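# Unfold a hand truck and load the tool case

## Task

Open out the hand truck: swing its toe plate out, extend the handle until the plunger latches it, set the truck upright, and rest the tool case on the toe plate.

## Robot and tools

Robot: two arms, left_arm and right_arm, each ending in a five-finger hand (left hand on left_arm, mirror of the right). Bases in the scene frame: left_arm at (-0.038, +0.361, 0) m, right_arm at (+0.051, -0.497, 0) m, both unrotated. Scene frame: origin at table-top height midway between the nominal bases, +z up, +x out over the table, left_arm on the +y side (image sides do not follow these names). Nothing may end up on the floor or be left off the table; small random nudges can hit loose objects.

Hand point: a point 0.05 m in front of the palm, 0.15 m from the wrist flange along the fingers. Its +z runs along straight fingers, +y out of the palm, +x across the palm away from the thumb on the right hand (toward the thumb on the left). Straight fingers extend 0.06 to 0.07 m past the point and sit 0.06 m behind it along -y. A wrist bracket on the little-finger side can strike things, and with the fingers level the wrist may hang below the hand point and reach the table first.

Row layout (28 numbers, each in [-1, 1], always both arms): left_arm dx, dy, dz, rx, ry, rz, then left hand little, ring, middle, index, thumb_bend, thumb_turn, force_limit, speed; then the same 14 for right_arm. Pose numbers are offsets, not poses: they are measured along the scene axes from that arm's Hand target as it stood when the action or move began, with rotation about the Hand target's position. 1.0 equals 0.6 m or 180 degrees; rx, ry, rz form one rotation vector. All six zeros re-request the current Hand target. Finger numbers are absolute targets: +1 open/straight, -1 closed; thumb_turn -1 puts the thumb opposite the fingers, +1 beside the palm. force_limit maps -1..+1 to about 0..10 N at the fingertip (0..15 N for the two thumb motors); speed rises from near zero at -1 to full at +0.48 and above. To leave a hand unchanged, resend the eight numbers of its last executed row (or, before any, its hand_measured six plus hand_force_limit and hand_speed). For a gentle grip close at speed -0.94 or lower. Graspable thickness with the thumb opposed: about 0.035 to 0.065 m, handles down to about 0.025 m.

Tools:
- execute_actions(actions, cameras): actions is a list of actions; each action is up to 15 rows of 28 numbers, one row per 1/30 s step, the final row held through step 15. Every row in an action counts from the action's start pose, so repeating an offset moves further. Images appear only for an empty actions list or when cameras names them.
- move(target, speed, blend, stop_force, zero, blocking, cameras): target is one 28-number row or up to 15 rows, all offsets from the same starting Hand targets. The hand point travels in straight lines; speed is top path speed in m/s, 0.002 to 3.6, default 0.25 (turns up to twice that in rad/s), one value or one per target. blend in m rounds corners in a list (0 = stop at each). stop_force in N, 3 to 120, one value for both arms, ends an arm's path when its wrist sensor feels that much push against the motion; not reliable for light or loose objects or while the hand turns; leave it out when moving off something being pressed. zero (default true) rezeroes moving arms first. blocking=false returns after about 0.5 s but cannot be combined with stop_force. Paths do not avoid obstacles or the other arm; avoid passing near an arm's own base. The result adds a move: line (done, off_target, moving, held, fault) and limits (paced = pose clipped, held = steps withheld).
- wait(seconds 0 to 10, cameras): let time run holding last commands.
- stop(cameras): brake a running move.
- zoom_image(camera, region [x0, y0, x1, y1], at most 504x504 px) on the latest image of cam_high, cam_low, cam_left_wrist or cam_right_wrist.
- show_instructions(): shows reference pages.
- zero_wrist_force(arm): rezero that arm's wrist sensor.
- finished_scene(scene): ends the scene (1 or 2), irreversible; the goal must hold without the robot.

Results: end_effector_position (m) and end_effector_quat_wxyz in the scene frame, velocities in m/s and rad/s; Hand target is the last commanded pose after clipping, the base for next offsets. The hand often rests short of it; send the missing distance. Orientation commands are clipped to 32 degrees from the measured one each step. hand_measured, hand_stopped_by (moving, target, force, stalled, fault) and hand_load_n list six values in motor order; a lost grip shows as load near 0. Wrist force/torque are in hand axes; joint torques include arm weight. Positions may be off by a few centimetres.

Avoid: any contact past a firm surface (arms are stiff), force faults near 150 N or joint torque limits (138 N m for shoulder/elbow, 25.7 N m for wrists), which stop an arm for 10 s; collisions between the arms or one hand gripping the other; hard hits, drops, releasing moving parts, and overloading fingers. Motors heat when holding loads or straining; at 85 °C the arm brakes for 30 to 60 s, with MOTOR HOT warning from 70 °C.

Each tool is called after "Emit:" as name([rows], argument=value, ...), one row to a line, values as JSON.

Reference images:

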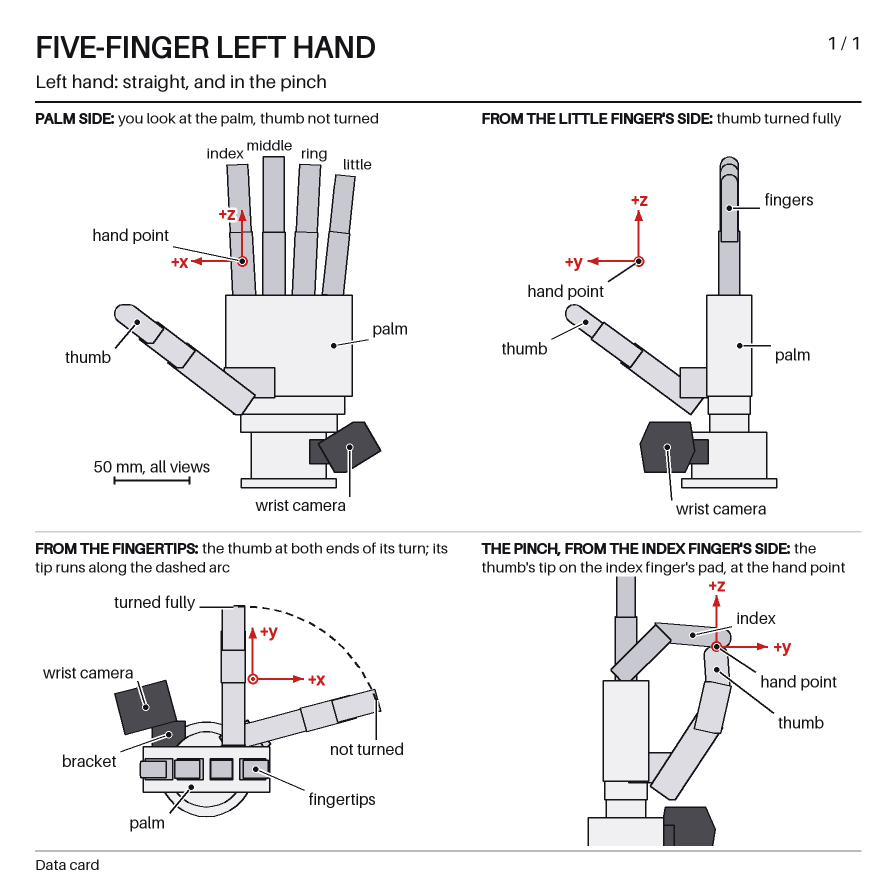

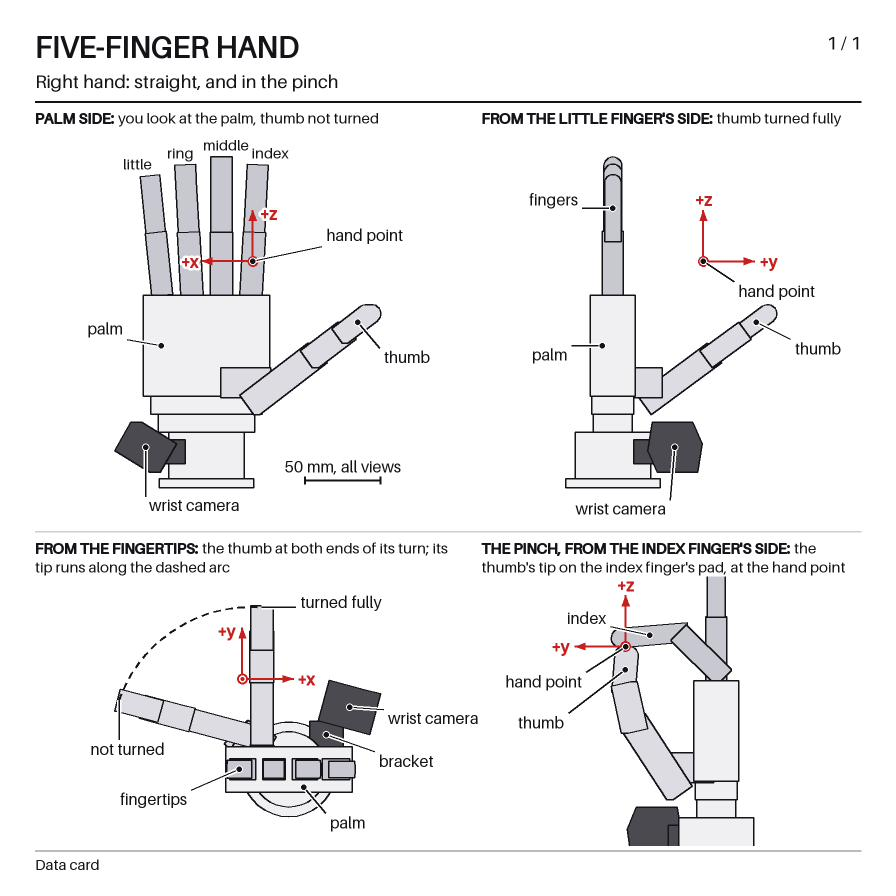

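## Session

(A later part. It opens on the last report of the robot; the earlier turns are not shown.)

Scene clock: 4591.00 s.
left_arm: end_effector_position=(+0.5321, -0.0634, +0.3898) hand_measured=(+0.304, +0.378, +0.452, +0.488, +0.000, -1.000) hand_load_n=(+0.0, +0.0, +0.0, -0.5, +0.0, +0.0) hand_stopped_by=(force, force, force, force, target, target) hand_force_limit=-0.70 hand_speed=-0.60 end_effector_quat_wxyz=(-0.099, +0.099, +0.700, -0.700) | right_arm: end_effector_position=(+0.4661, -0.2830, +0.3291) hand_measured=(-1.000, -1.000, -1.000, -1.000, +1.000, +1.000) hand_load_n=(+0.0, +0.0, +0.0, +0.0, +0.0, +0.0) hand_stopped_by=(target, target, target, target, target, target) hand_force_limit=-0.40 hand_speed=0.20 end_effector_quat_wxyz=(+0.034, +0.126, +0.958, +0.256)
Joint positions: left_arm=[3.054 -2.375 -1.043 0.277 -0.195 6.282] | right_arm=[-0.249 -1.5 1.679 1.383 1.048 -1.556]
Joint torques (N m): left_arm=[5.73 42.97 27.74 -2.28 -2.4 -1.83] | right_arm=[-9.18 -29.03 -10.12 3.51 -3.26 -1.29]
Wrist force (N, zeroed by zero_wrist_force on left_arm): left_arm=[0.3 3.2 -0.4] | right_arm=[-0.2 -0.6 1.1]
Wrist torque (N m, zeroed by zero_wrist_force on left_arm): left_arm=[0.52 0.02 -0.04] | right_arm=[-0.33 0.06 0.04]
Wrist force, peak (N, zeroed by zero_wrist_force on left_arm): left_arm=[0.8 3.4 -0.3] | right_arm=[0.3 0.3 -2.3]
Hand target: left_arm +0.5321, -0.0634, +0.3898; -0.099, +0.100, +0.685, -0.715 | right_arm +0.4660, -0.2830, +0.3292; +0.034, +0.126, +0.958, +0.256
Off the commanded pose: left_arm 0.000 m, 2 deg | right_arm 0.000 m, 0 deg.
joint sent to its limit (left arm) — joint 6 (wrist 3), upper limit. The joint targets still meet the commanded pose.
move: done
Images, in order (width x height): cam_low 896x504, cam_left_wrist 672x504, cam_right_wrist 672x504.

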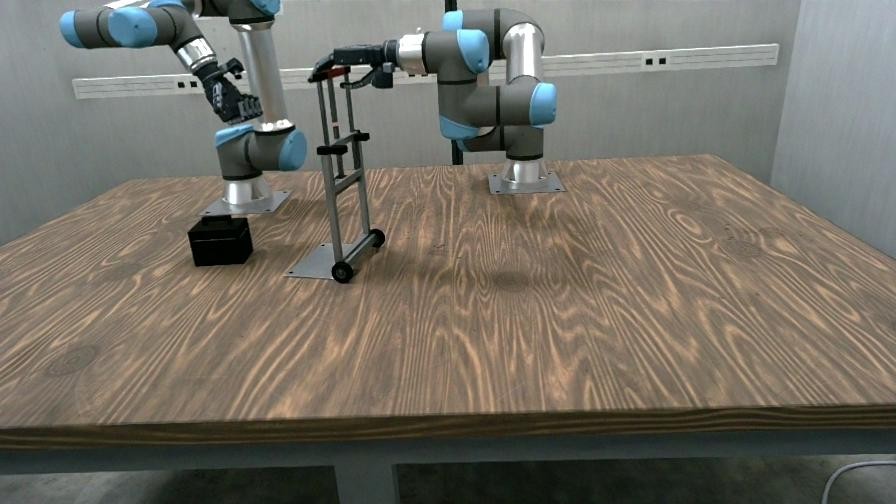

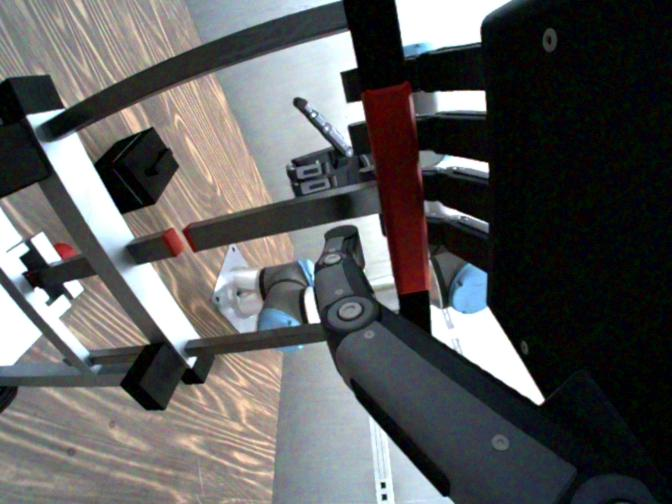

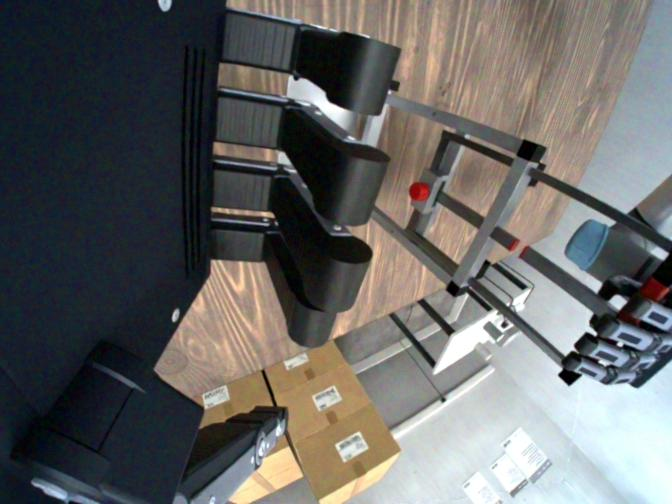

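Emit:
zoom_image(camera="cam_low", region=[170, 200, 280, 280])

Emit:
move([
  [0,0,0,0,0,0,-0.5,-0.5,-0.5,-0.5,0,-1,-0.7,-0.6,-0.05,-0.15,0.15,0,0,0,1,1,1,1,1,1,-0.4,0.2],
], speed=0.2, cameras=["cam_high","cam_right_wrist"])

Emit:
zoom_image(camera="cam_high", region=[230, 260, 340, 350])

Scaled by 4.582.

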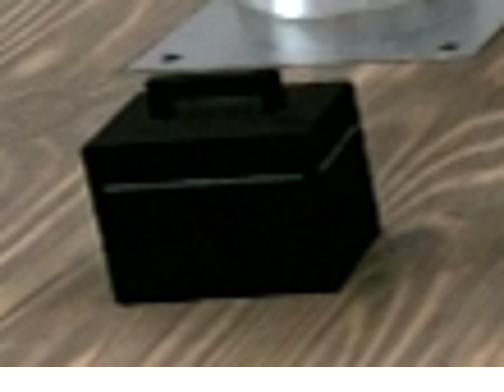

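Scene clock: 4607.43 s.
left_arm: end_effector_position=(+0.5321, -0.0634, +0.3898) hand_measured=(+0.304, +0.378, +0.452, +0.488, +0.000, -1.000) hand_load_n=(+0.0, +0.0, -0.5, +0.0, +0.0, +0.0) hand_stopped_by=(force, force, force, force, target, target) hand_force_limit=-0.70 hand_speed=-0.60 end_effector_quat_wxyz=(-0.099, +0.099, +0.700, -0.700) | right_arm: end_effector_position=(+0.4360, -0.3730, +0.4192) hand_measured=(+1.000, +1.000, +1.000, +1.000, +1.000, +1.000) hand_load_n=(+0.0, +0.0, +0.0, +0.0, +0.0, +0.0) hand_stopped_by=(target, target, target, target, target, target) hand_force_limit=-0.40 hand_speed=0.20 end_effector_quat_wxyz=(+0.034, +0.126, +0.958, +0.256)
Joint positions: left_arm=[3.054 -2.375 -1.043 0.277 -0.195 6.282] | right_arm=[-0.567 -1.6 1.596 1.745 1.073 -1.919]
Joint torques (N m): left_arm=[4.91 43.2 28.01 -2.24 -2.39 -1.77] | right_arm=[-9.55 -25.28 -27.2 3.95 1.6 -1.52]
Wrist force (N, zeroed by zero_wrist_force on left_arm): left_arm=[0.5 3.3 -0.5] | right_arm=[-0.1 -0.4 1.3]
Wrist torque (N m, zeroed by zero_wrist_force on left_arm): left_arm=[0.54 0.00 -0.04] | right_arm=[-0.31 0.05 0.05]
Wrist force, peak (N, zeroed by zero_wrist_force on left_arm): left_arm=[0.5 3.5 -0.2] | right_arm=[-0.2 -0.3 2.1]
Hand target: left_arm +0.5321, -0.0634, +0.3898; -0.099, +0.100, +0.685, -0.715 | right_arm +0.4360, -0.3730, +0.4192; +0.034, +0.126, +0.958, +0.256
Off the commanded pose: left_arm 0.000 m, 2 deg | right_arm 0.000 m, 0 deg.
joint sent to its limit (left arm) — joint 6 (wrist 3), upper limit. The joint targets still meet the commanded pose.
move: done
Images, in order (width x height): cam_high 896x504, cam_right_wrist 672x504.

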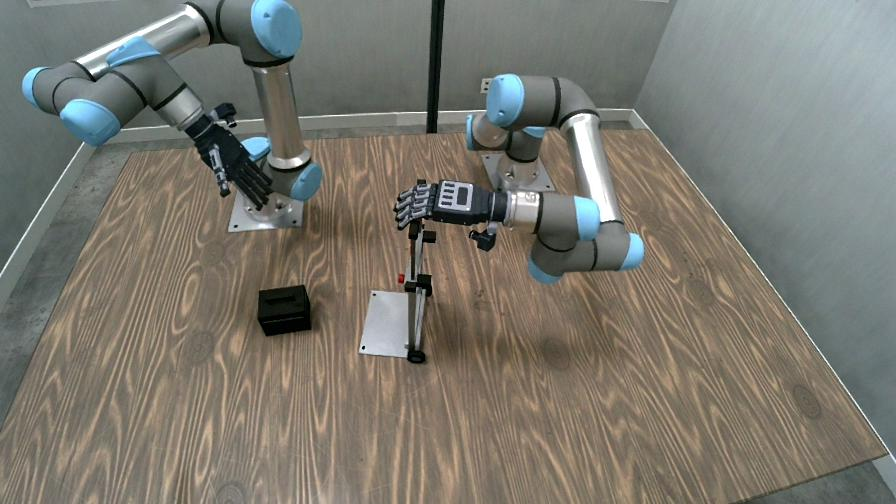

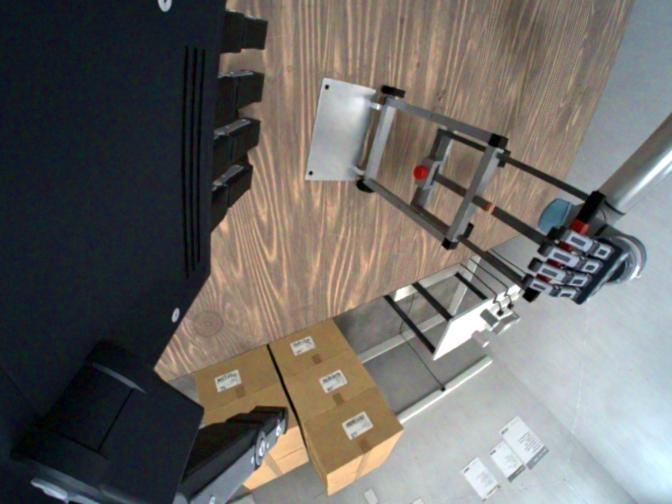

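Scaled by 4.582.

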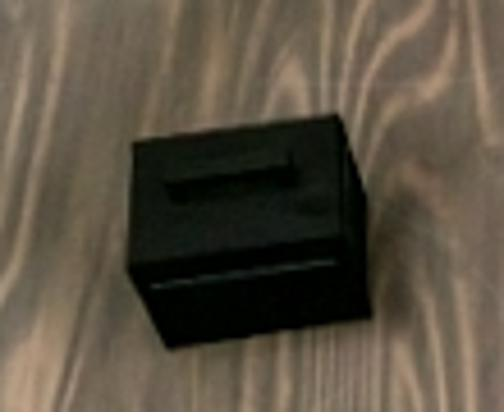

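Emit:
move([
  [0,0,0,0,0,0,-0.5,-0.5,-0.5,-0.5,0,-1,-0.7,-0.6,-0.127,-0.078,-0.199,-0.4448,-0.341,0.4451,1,1,1,1,1,1,-0.4,0.2],
], speed=0.4, cameras=["cam_high","cam_right_wrist","cam_low"])

Scene clock: 4707.07 s.
left_arm: end_effector_position=(+0.5321, -0.0634, +0.3898) hand_measured=(+0.304, +0.378, +0.452, +0.488, +0.000, -1.000) hand_load_n=(+0.5, +0.0, +0.0, +0.0, +0.0, +0.0) hand_stopped_by=(force, force, force, force, target, target) hand_force_limit=-0.70 hand_speed=-0.60 end_effector_quat_wxyz=(-0.099, +0.099, +0.700, -0.700) | right_arm: end_effector_position=(+0.3610, -0.4194, +0.3001) hand_measured=(+1.000, +1.000, +1.000, +1.000, +1.000, +1.000) hand_load_n=(+0.0, +0.0, +0.0, +0.0, +0.0, +0.0) hand_stopped_by=(target, target, target, target, target, target) hand_force_limit=-0.40 hand_speed=0.20 end_effector_quat_wxyz=(-0.347, +0.613, -0.616, +0.353)
Joint positions: left_arm=[3.054 -2.375 -1.043 0.277 -0.195 6.282] | right_arm=[-1.045 -2.323 2.138 1.043 0.739 -3.856]
Joint torques (N m): left_arm=[4.23 42.89 28.27 -2.08 -2.51 -1.56] | right_arm=[-9.66 3.4 -11.89 2.4 -3.39 -1.41]
Wrist force (N, zeroed by zero_wrist_force on left_arm): left_arm=[0.5 3.0 -0.2] | right_arm=[-1.4 -1.2 1.6]
Wrist torque (N m, zeroed by zero_wrist_force on left_arm): left_arm=[0.49 0.01 -0.03] | right_arm=[-0.10 0.26 0.07]
Wrist force, peak (N, zeroed by zero_wrist_force on left_arm): left_arm=[0.8 3.6 -0.4] | right_arm=[-1.5 -1.8 1.6]
Hand target: left_arm +0.5321, -0.0634, +0.3898; -0.099, +0.100, +0.685, -0.715 | right_arm +0.3598, -0.4198, +0.2998; -0.353, +0.612, -0.613, +0.353
Off the commanded pose: left_arm 0.000 m, 2 deg | right_arm 0.001 m, 1 deg.
joint sent to its limit (left arm) — joint 6 (wrist 3), upper limit. The joint targets still meet the commanded pose.
move: done
Images, in order (width x height): cam_high 896x504, cam_low 896x504, cam_right_wrist 672x504.

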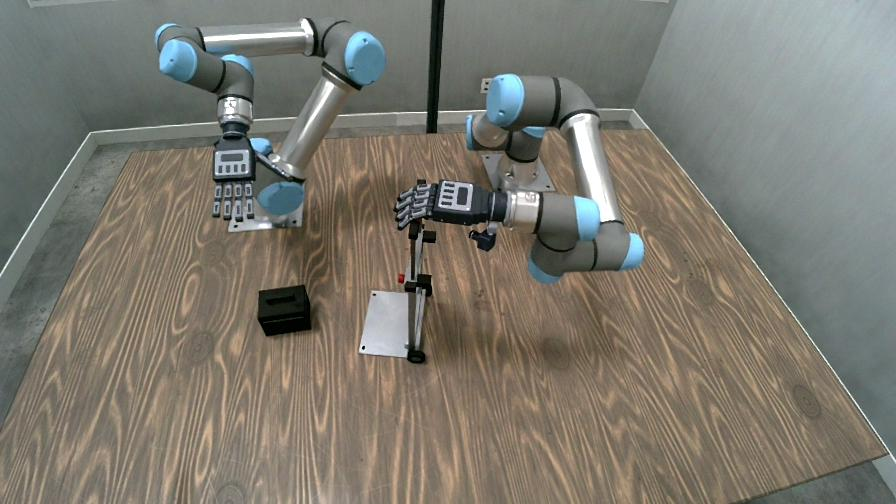

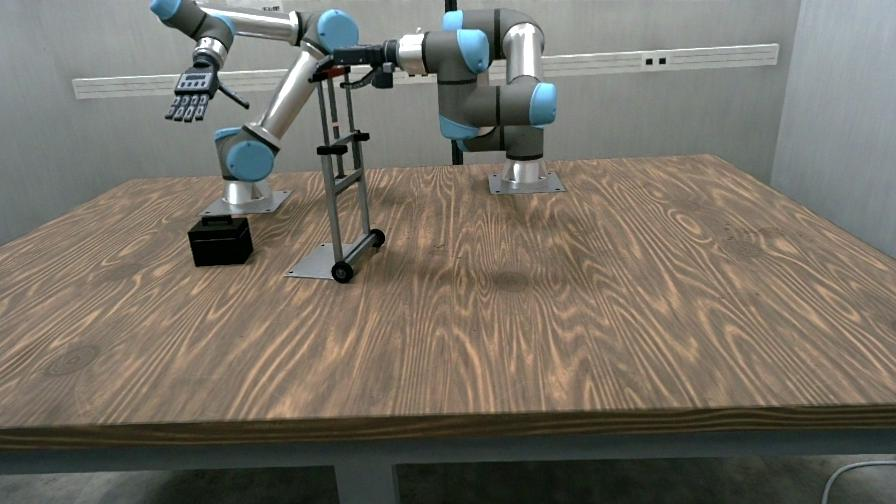

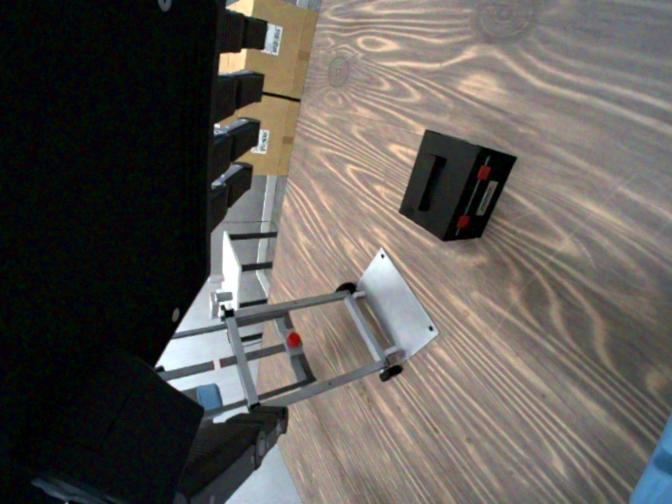

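Emit:
move([
  [0,0,0,0,0,0,-0.5,-0.5,-0.5,-0.5,0,-1,-0.7,-0.6,0.195,0.0183,-0.16,0.0086,-0.115,0.0478,1,1,0.25,0.25,0.08,-1,-0.4,0.2],
], speed=0.2, cameras=["cam_high","cam_right_wrist","cam_low"])

Scene clock: 4729.27 s.
left_arm: end_effector_position=(+0.5321, -0.0634, +0.3898) hand_measured=(+0.304, +0.378, +0.452, +0.488, +0.000, -1.000) hand_load_n=(+0.0, -0.5, +0.0, +0.0, +0.0, +0.0) hand_stopped_by=(force, force, force, force, target, target) hand_force_limit=-0.70 hand_speed=-0.60 end_effector_quat_wxyz=(-0.099, +0.099, +0.700, -0.700) | right_arm: end_effector_position=(+0.4768, -0.4089, +0.2038) hand_measured=(+1.000, +1.000, +0.250, +0.250, +0.080, -1.000) hand_load_n=(+0.0, +0.0, +0.0, +0.0, +0.0, +0.0) hand_stopped_by=(target, target, target, target, target, target) hand_force_limit=-0.40 hand_speed=0.20 end_effector_quat_wxyz=(-0.491, +0.578, -0.497, +0.421)
Joint positions: left_arm=[3.054 -2.375 -1.043 0.277 -0.195 6.282] | right_arm=[-0.629 -2.06 2.416 -0.128 0.803 -3.301]
Joint torques (N m): left_arm=[2.84 43.4 27.58 -2.04 -2.42 -1.47] | right_arm=[9.8 7.73 -29.24 -1.78 2.38 1.38]
Wrist force (N, zeroed by zero_wrist_force on left_arm): left_arm=[0.5 3.1 -0.2] | right_arm=[-1.3 -1.5 1.5]
Wrist torque (N m, zeroed by zero_wrist_force on left_arm): left_arm=[0.50 0.00 -0.03] | right_arm=[-0.12 0.29 -0.03]
Wrist force, peak (N, zeroed by zero_wrist_force on left_arm): left_arm=[0.6 3.5 -0.2] | right_arm=[-1.6 -1.7 1.9]
Hand target: left_arm +0.5321, -0.0634, +0.3898; -0.099, +0.100, +0.685, -0.715 | right_arm +0.4768, -0.4089, +0.2038; -0.491, +0.578, -0.497, +0.421
Off the commanded pose: left_arm 0.000 m, 2 deg | right_arm 0.000 m, 0 deg.
joint sent to its limit (left arm) — joint 6 (wrist 3), upper limit. The joint targets still meet the commanded pose.
move: done
Images, in order (width x height): cam_high 896x504, cam_low 896x504, cam_right_wrist 672x504.

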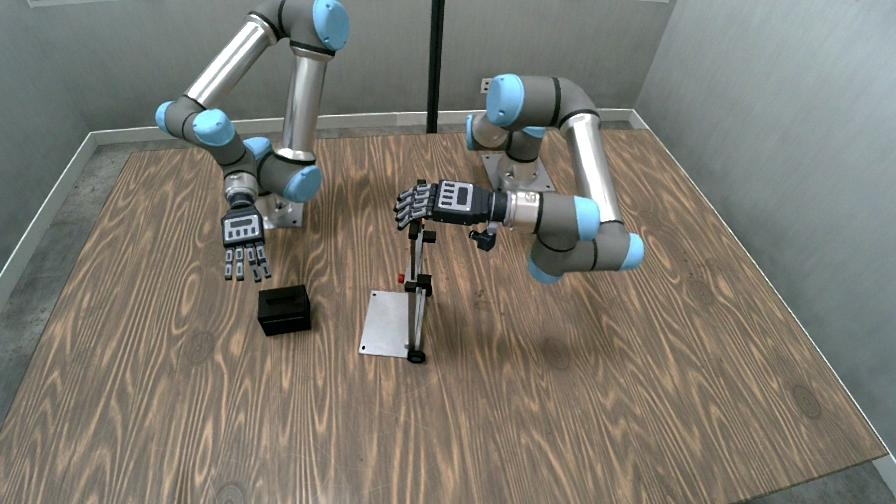

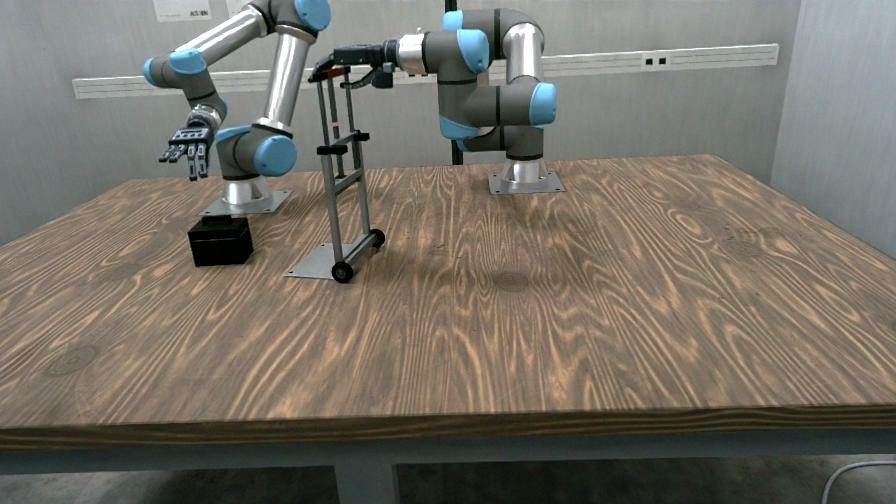

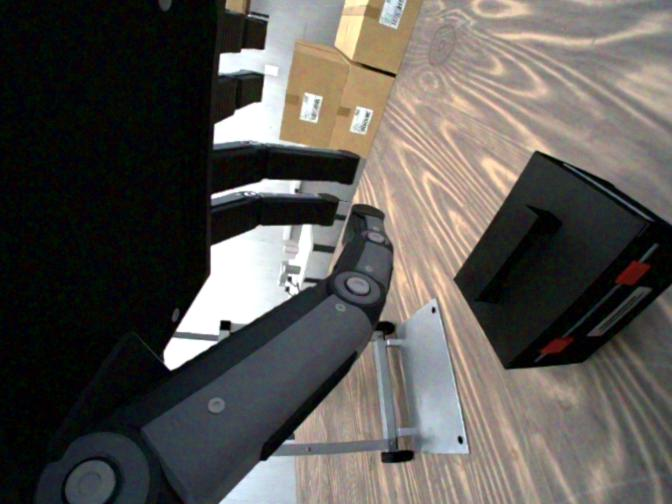

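Emit:
zoom_image(camera="cam_right_wrist", region=[440, 140, 672, 380])

Scaled by 2.100 from the camera's 672x504 image, which has a finer 960x720 frame.

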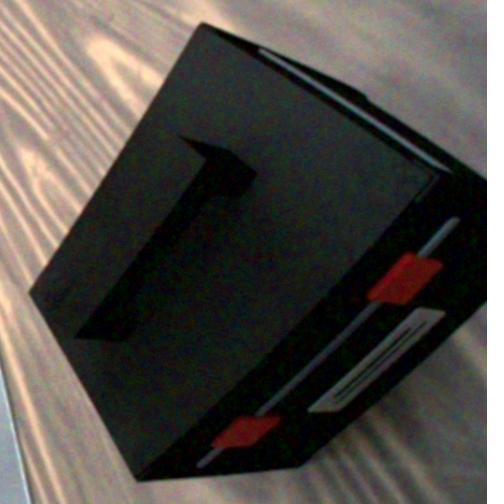

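Emit:
move([
  [0,0,0,0,0,0,-0.5,-0.5,-0.5,-0.5,0,-1,-0.7,-0.6,0.0063,0.0107,-0.123,0,0,-0.0372,1,1,0.25,0.25,0.08,-1,-0.4,0.2],
], speed=0.1, cameras=["cam_right_wrist","cam_low"])

Emit:
zoom_image(camera="cam_right_wrist", region=[300, 100, 672, 450])

Emit:
zoom_image(camera="cam_low", region=[140, 140, 290, 280])

Scene clock: 4769.83 s.
left_arm: end_effector_position=(+0.5321, -0.0634, +0.3898) hand_measured=(+0.304, +0.378, +0.452, +0.488, +0.000, -1.000) hand_load_n=(+0.0, +0.0, +0.0, +0.0, +0.0, +0.0) hand_stopped_by=(force, force, force, force, target, target) hand_force_limit=-0.70 hand_speed=-0.60 end_effector_quat_wxyz=(-0.099, +0.099, +0.700, -0.700) | right_arm: end_effector_position=(+0.4806, -0.4024, +0.1300) hand_measured=(+1.000, +1.000, +0.250, +0.250, +0.080, -1.000) hand_load_n=(+0.0, +0.0, +0.0, +0.0, +0.0, +0.0) hand_stopped_by=(target, target, target, target, target, target) hand_force_limit=-0.40 hand_speed=0.20 end_effector_quat_wxyz=(-0.466, +0.548, -0.530, +0.449)
Joint positions: left_arm=[3.054 -2.375 -1.043 0.277 -0.195 6.282] | right_arm=[-0.442 -1.921 2.559 -0.454 1.101 -3.225]
Joint torques (N m): left_arm=[2.93 43.27 27.61 -2.04 -2.43 -1.28] | right_arm=[11.68 3.84 -10.29 -2.21 2.33 1.33]
Wrist force (N, zeroed by zero_wrist_force on left_arm): left_arm=[0.5 3.0 -0.4] | right_arm=[-1.4 -1.6 1.4]
Wrist torque (N m, zeroed by zero_wrist_force on left_arm): left_arm=[0.48 0.00 -0.03] | right_arm=[-0.15 0.29 -0.05]
Wrist force, peak (N, zeroed by zero_wrist_force on left_arm): left_arm=[0.9 3.4 -0.4] | right_arm=[-1.2 -2.5 1.7]
Hand target: left_arm +0.5321, -0.0634, +0.3898; -0.099, +0.100, +0.685, -0.715 | right_arm +0.4806, -0.4024, +0.1300; -0.465, +0.548, -0.530, +0.449
Off the commanded pose: left_arm 0.000 m, 2 deg | right_arm 0.000 m, 0 deg.
joint sent to its limit (left arm) — joint 6 (wrist 3), upper limit. The joint targets still meet the commanded pose.
move: done
Images, in order (width x height): cam_low 896x504, cam_right_wrist 672x504.

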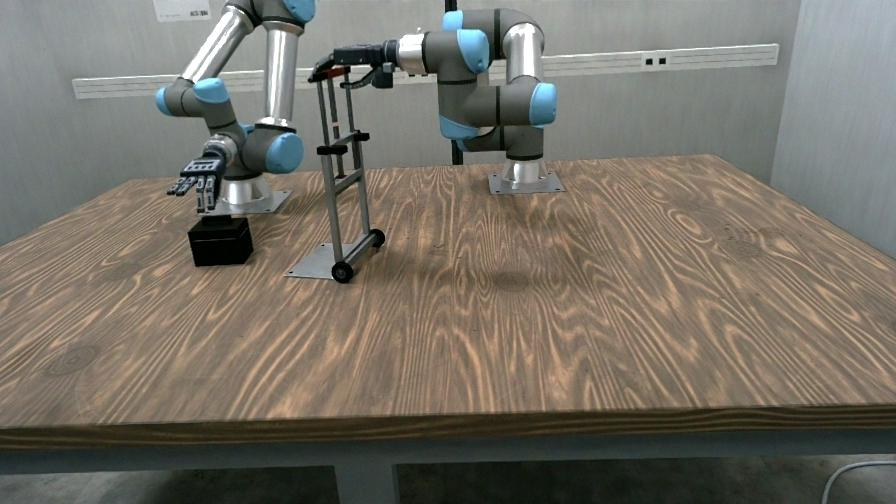

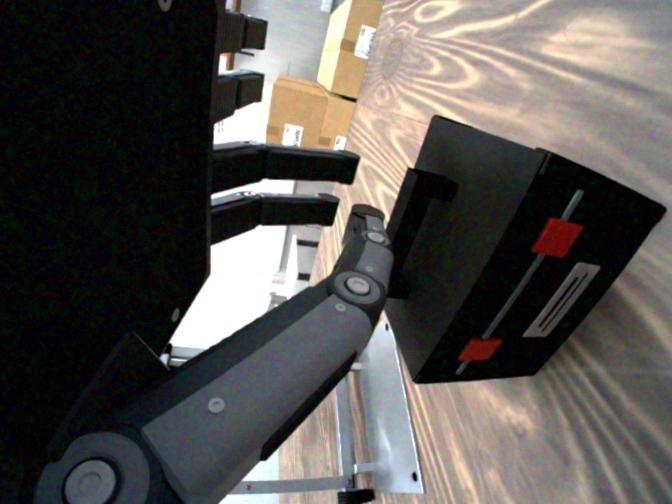

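Scaled by 1.355 from the camera's 672x504 image, which has a finer 960x720 frame.

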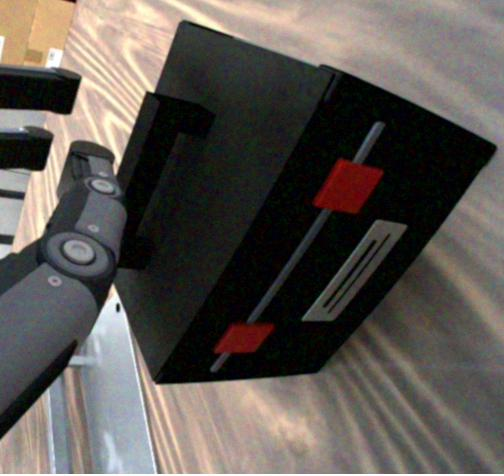

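Scaled by 3.360.

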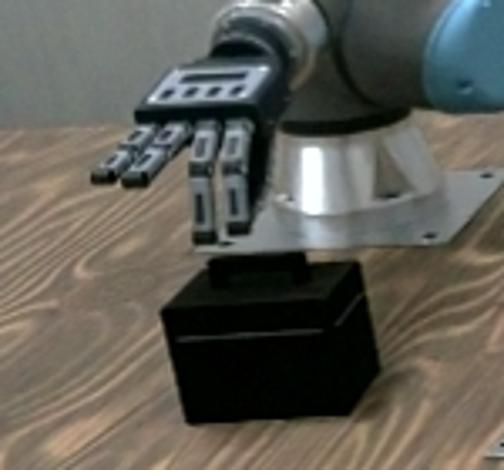

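Emit:
zoom_image(camera="cam_right_wrist", region=[370, 140, 500, 320])

Scaled by 2.800 from the camera's 672x504 image, which has a finer 960x720 frame.

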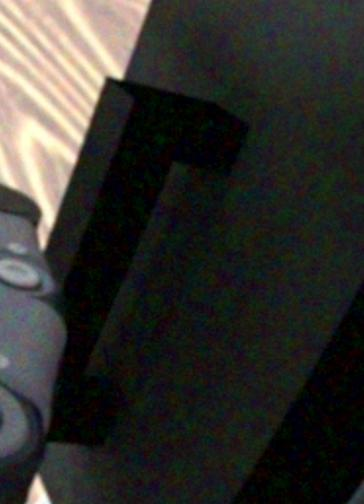

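Emit:
move([
  [0,0,0,0,0,0,-0.5,-0.5,-0.5,-0.5,0,-1,-0.7,-0.6,0,0,-0.0608,0,0,0,1,1,0.25,0.25,0.08,-1,-0.4,0.2],
], speed=0.04, stop_force=3.5, cameras=["cam_right_wrist","cam_low"])

Emit:
zoom_image(camera="cam_right_wrist", region=[280, 100, 520, 380])

Emit:
zoom_image(camera="cam_low", region=[140, 140, 290, 280])

Scene clock: 4805.67 s.
left_arm: end_effector_position=(+0.5321, -0.0634, +0.3898) hand_measured=(+0.304, +0.378, +0.452, +0.488, +0.000, -1.000) hand_load_n=(+0.0, +0.0, +0.0, +0.0, +0.0, +0.0) hand_stopped_by=(force, force, force, force, target, target) hand_force_limit=-0.70 hand_speed=-0.60 end_effector_quat_wxyz=(-0.099, +0.099, +0.700, -0.700) | right_arm: end_effector_position=(+0.4806, -0.4024, +0.0935) hand_measured=(+1.000, +1.000, +0.250, +0.250, +0.080, -1.000) hand_load_n=(+0.0, +0.0, +0.0, +0.0, -1.5, -0.5) hand_stopped_by=(target, target, target, target, target, target) hand_force_limit=-0.40 hand_speed=0.20 end_effector_quat_wxyz=(-0.465, +0.548, -0.530, +0.449)
Joint positions: left_arm=[3.054 -2.375 -1.043 0.277 -0.195 6.282] | right_arm=[-0.442 -1.812 2.62 -0.624 1.102 -3.225]
Joint torques (N m): left_arm=[1.49 43.3 27.8 -1.96 -2.32 -1.22] | right_arm=[10.58 2.77 -6.75 -2.02 2.38 1.38]
Wrist force (N, zeroed by zero_wrist_force on left_arm): left_arm=[0.7 3.5 -0.5] | right_arm=[-1.3 -4.5 -1.2]
Wrist torque (N m, zeroed by zero_wrist_force on left_arm): left_arm=[0.57 -0.03 -0.03] | right_arm=[-0.18 0.34 -0.09]
Wrist force, peak (N, zeroed by zero_wrist_force on left_arm): left_arm=[0.6 3.6 -0.4] | right_arm=[-1.4 -4.7 -1.2]
Hand target: left_arm +0.5321, -0.0634, +0.3898; -0.099, +0.100, +0.685, -0.715 | right_arm +0.4806, -0.4024, +0.0935; -0.465, +0.548, -0.530, +0.449
Off the commanded pose: left_arm 0.000 m, 2 deg | right_arm 0.000 m, 0 deg.
joint sent to its limit (left arm) — joint 6 (wrist 3), upper limit. The joint targets still meet the commanded pose.
move: done
Images, in order (width x height): cam_low 896x504, cam_right_wrist 672x504.

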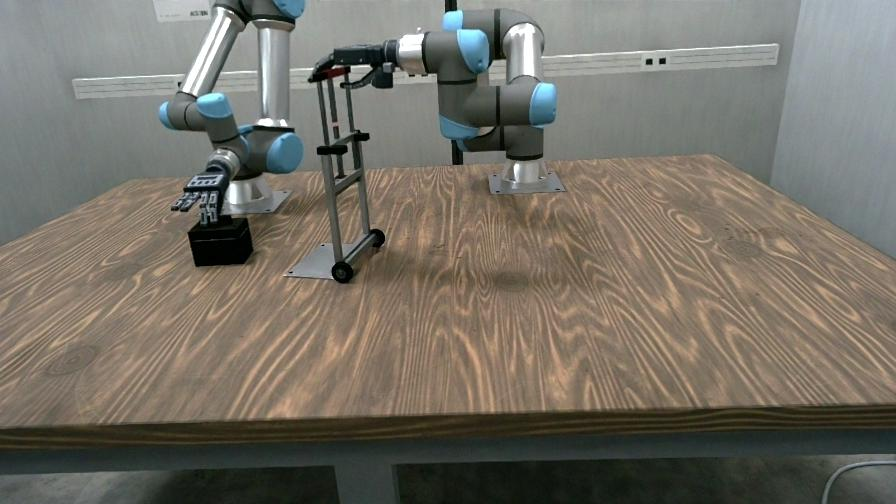

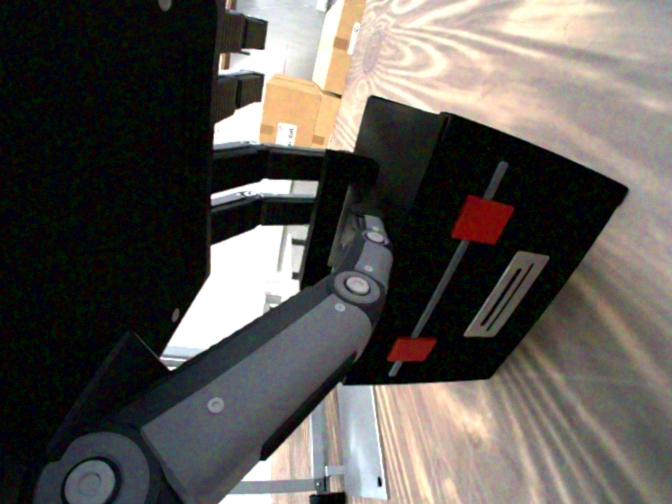

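Scaled by 1.800 from the camera's 672x504 image, which has a finer 960x720 frame.

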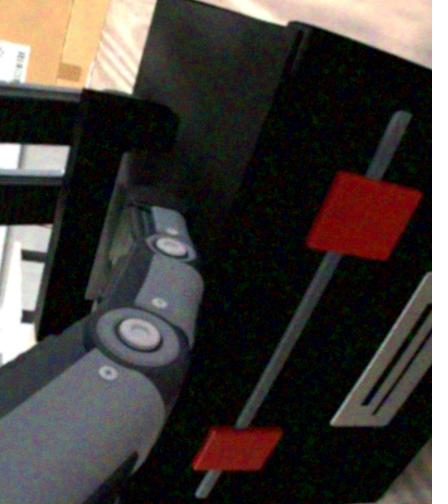

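Scaled by 3.360.

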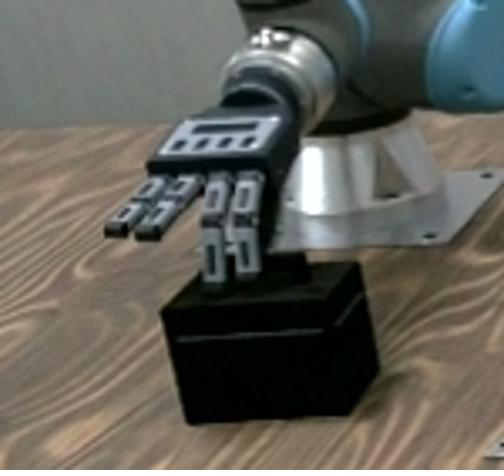

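Emit:
move([
  [0,0,0,0,0,0,-0.5,-0.5,-0.5,-0.5,0,-1,-0.7,-0.6,0,0,0.005,0,0,0,1,1,0.25,0.25,0.08,-1,-0.4,0.2],
], speed=0.02)

Emit:
move([
  [0,0,0,0,0,0,-0.5,-0.5,-0.5,-0.5,0,-1,-0.7,-0.6,0.04,0,0,0,0,0,1,1,0.25,0.25,0.08,-1,-0.4,0.2],
], speed=0.02, stop_force=3, cameras=["cam_right_wrist","cam_low"])

Emit:
zoom_image(camera="cam_right_wrist", region=[280, 100, 520, 380])

Scene clock: 4816.67 s.
left_arm: end_effector_position=(+0.5321, -0.0634, +0.3898) hand_measured=(+0.304, +0.378, +0.452, +0.488, +0.000, -1.000) hand_load_n=(+0.5, +0.0, +0.0, +0.0, +0.0, +0.0) hand_stopped_by=(force, force, force, force, target, target) hand_force_limit=-0.70 hand_speed=-0.60 end_effector_quat_wxyz=(-0.099, +0.099, +0.700, -0.700) | right_arm: end_effector_position=(+0.4806, -0.4024, +0.0964) hand_measured=(+1.000, +1.000, +0.250, +0.250, +0.080, -1.000) hand_load_n=(-0.5, +0.0, +0.0, +0.0, +0.0, +0.0) hand_stopped_by=(target, target, target, target, target, target) hand_force_limit=-0.40 hand_speed=0.20 end_effector_quat_wxyz=(-0.465, +0.548, -0.530, +0.449)
Joint positions: left_arm=[3.054 -2.375 -1.043 0.277 -0.195 6.282] | right_arm=[-0.442 -1.822 2.615 -0.61 1.102 -3.225]
Joint torques (N m): left_arm=[1.25 43.63 28.05 -1.96 -2.43 -1.08] | right_arm=[8.18 -12.72 -24.25 0.58 1.87 1.14]
Wrist force (N, zeroed by zero_wrist_force on left_arm): left_arm=[0.5 3.2 0.1] | right_arm=[-1.3 -1.5 1.5]
Wrist torque (N m, zeroed by zero_wrist_force on left_arm): left_arm=[0.50 0.00 -0.03] | right_arm=[-0.13 0.27 -0.04]
Wrist force, peak (N, zeroed by zero_wrist_force on left_arm): left_arm=[0.5 3.6 -0.4] | right_arm=[-1.3 -4.9 -1.1]
Hand target: left_arm +0.5321, -0.0634, +0.3898; -0.099, +0.100, +0.685, -0.715 | right_arm +0.4806, -0.4024, +0.0965; -0.465, +0.548, -0.530, +0.449
Off the commanded pose: left_arm 0.000 m, 2 deg | right_arm 0.000 m, 0 deg.
joint sent to its limit (left arm) — joint 6 (wrist 3), upper limit. The joint targets still meet the commanded pose.
move: done

Scene clock: 4818.90 s.
left_arm: end_effector_position=(+0.5321, -0.0634, +0.3898) hand_measured=(+0.304, +0.378, +0.452, +0.488, +0.000, -1.000) hand_load_n=(+0.0, +0.0, +0.0, +0.0, +0.0, +0.0) hand_stopped_by=(force, force, force, force, target, target) hand_force_limit=-0.70 hand_speed=-0.60 end_effector_quat_wxyz=(-0.099, +0.099, +0.700, -0.700) | right_arm: end_effector_position=(+0.5046, -0.4024, +0.0965) hand_measured=(+1.000, +1.000, +0.250, +0.250, +0.080, -1.000) hand_load_n=(+0.0, +0.0, +0.0, +0.0, +0.5, +0.0) hand_stopped_by=(target, target, target, target, target, target) hand_force_limit=-0.40 hand_speed=0.20 end_effector_quat_wxyz=(-0.465, +0.548, -0.530, +0.449)
Joint positions: left_arm=[3.054 -2.375 -1.043 0.277 -0.195 6.282] | right_arm=[-0.384 -1.732 2.554 -0.643 1.159 -3.213]
Joint torques (N m): left_arm=[0.75 43.42 27.61 -1.97 -2.44 -1.03] | right_arm=[10.19 -1.19 -24.5 -2.29 2.38 1.39]
Wrist force (N, zeroed by zero_wrist_force on left_arm): left_arm=[0.5 3.1 -0.1] | right_arm=[-1.2 -1.8 0.3]
Wrist torque (N m, zeroed by zero_wrist_force on left_arm): left_arm=[0.49 0.00 -0.03] | right_arm=[-0.19 0.29 -0.05]
Wrist force, peak (N, zeroed by zero_wrist_force on left_arm): left_arm=[0.5 3.4 -0.3] | right_arm=[-1.3 -1.6 1.8]
Hand target: left_arm +0.5321, -0.0634, +0.3898; -0.099, +0.100, +0.685, -0.715 | right_arm +0.5046, -0.4024, +0.0965; -0.465, +0.548, -0.530, +0.449
Off the commanded pose: left_arm 0.000 m, 2 deg | right_arm 0.000 m, 0 deg.
joint sent to its limit (left arm) — joint 6 (wrist 3), upper limit. The joint targets still meet the commanded pose.
move: done
Images, in order (width x height): cam_low 896x504, cam_right_wrist 672x504.

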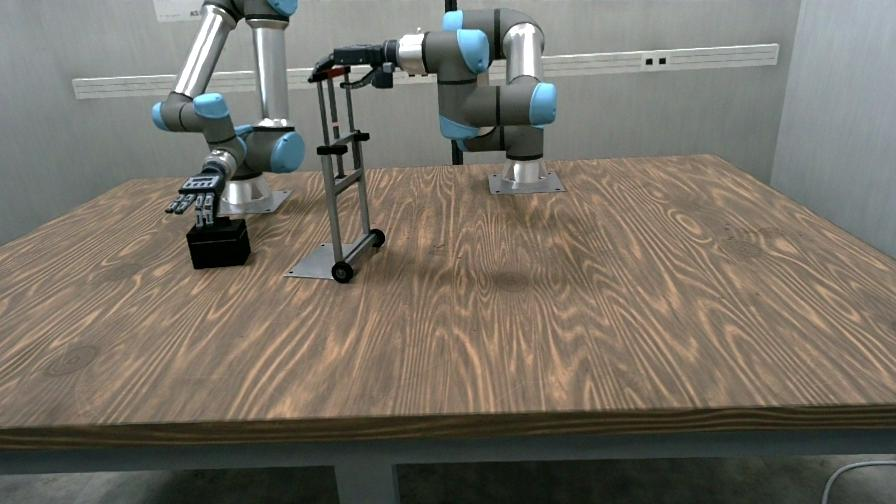

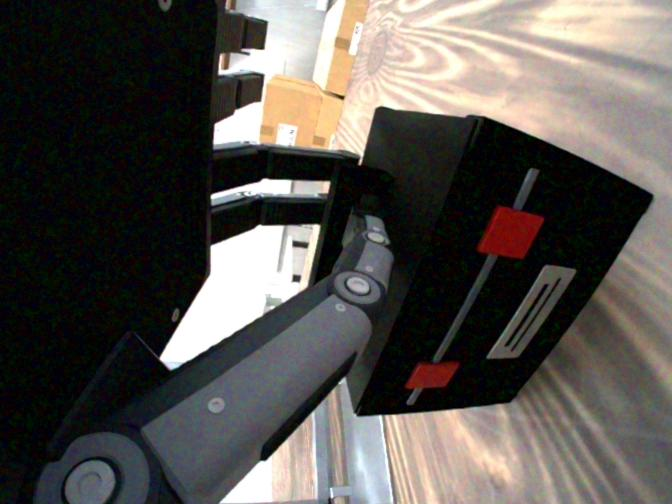

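Scaled by 1.800 from the camera's 672x504 image, which has a finer 960x720 frame.

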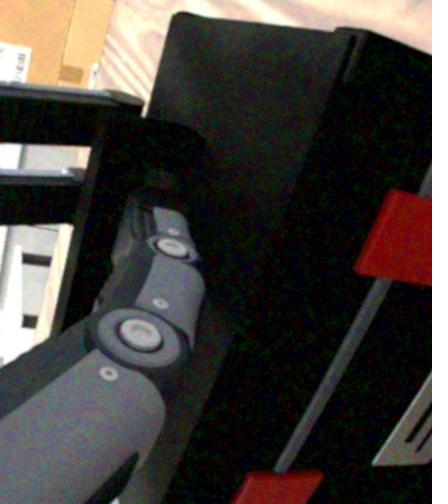

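Emit:
move([
  [0,0,0,0,0,0,-0.5,-0.5,-0.5,-0.5,0,-1,-0.7,-0.6,0,0,0,0,0,0,1,1,-0.4,-0.4,0.08,-1,0.6,-0.8],
], speed=0.02, cameras=["cam_right_wrist","cam_low"])

Emit:
zoom_image(camera="cam_right_wrist", region=[280, 100, 520, 380])

Scene clock: 4825.70 s.
left_arm: end_effector_position=(+0.5321, -0.0634, +0.3898) hand_measured=(+0.304, +0.378, +0.452, +0.488, +0.000, -1.000) hand_load_n=(+0.0, +0.0, +0.0, +0.0, +0.0, +0.5) hand_stopped_by=(force, force, force, force, target, target) hand_force_limit=-0.70 hand_speed=-0.60 end_effector_quat_wxyz=(-0.099, +0.099, +0.700, -0.700) | right_arm: end_effector_position=(+0.5046, -0.4024, +0.0966) hand_measured=(+1.000, +1.000, +0.128, -0.096, +0.082, -1.000) hand_load_n=(+0.0, +0.0, +6.0, +9.5, +4.5, +0.0) hand_stopped_by=(target, target, force, force, target, target) hand_force_limit=0.60 hand_speed=-0.80 end_effector_quat_wxyz=(-0.465, +0.548, -0.530, +0.449)
Joint positions: left_arm=[3.054 -2.375 -1.043 0.277 -0.195 6.282] | right_arm=[-0.384 -1.732 2.554 -0.643 1.159 -3.213]
Joint torques (N m): left_arm=[0.29 43.2 27.62 -1.9 -2.34 -0.92] | right_arm=[9.52 -1.06 -0.42 3.92 2.21 0.66]
Wrist force (N, zeroed by zero_wrist_force on left_arm): left_arm=[0.6 3.3 -0.3] | right_arm=[-1.4 -17.2 0.2]
Wrist torque (N m, zeroed by zero_wrist_force on left_arm): left_arm=[0.52 -0.01 -0.04] | right_arm=[0.28 0.40 -0.37]
Wrist force, peak (N, zeroed by zero_wrist_force on left_arm): left_arm=[0.7 3.5 -0.3] | right_arm=[-1.4 -17.4 0.1]
Hand target: left_arm +0.5321, -0.0634, +0.3898; -0.099, +0.100, +0.685, -0.715 | right_arm +0.5046, -0.4024, +0.0965; -0.465, +0.548, -0.530, +0.449
Off the commanded pose: left_arm 0.000 m, 2 deg | right_arm 0.000 m, 0 deg.
joint sent to its limit (left arm) — joint 6 (wrist 3), upper limit. The joint targets still meet the commanded pose.
move: done
Images, in order (width x height): cam_low 896x504, cam_right_wrist 672x504.

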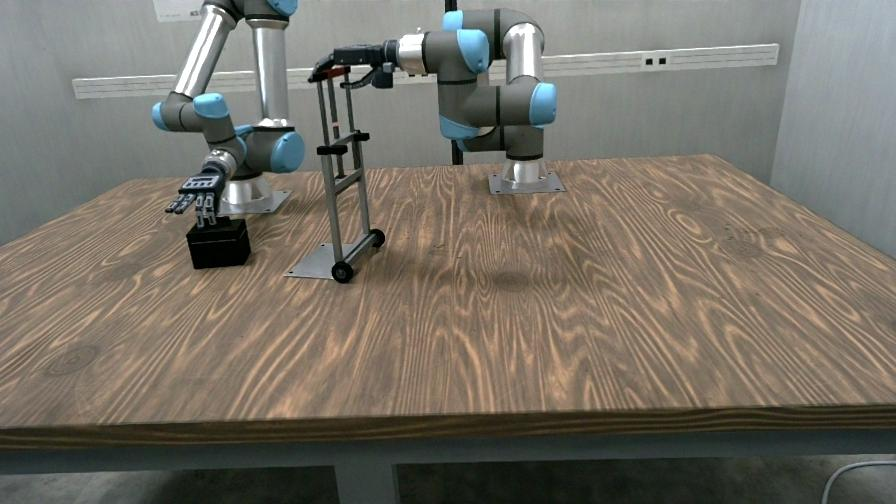

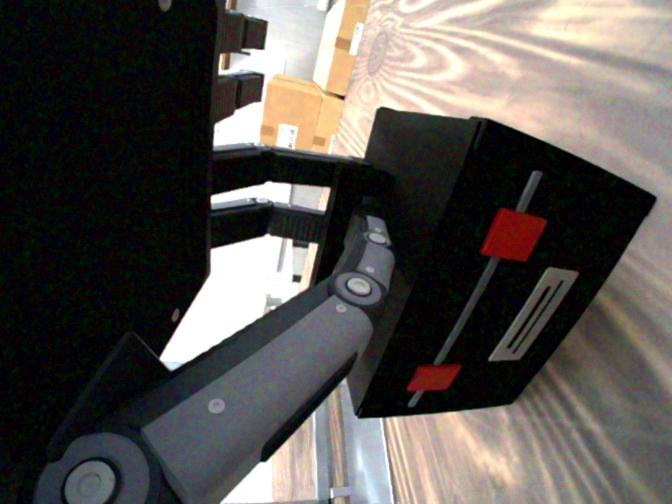

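Scaled by 1.800 from the camera's 672x504 image, which has a finer 960x720 frame.

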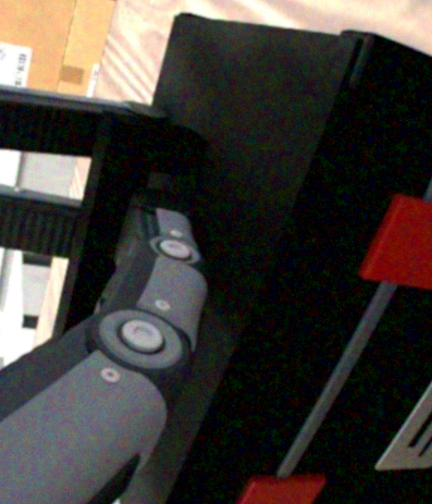

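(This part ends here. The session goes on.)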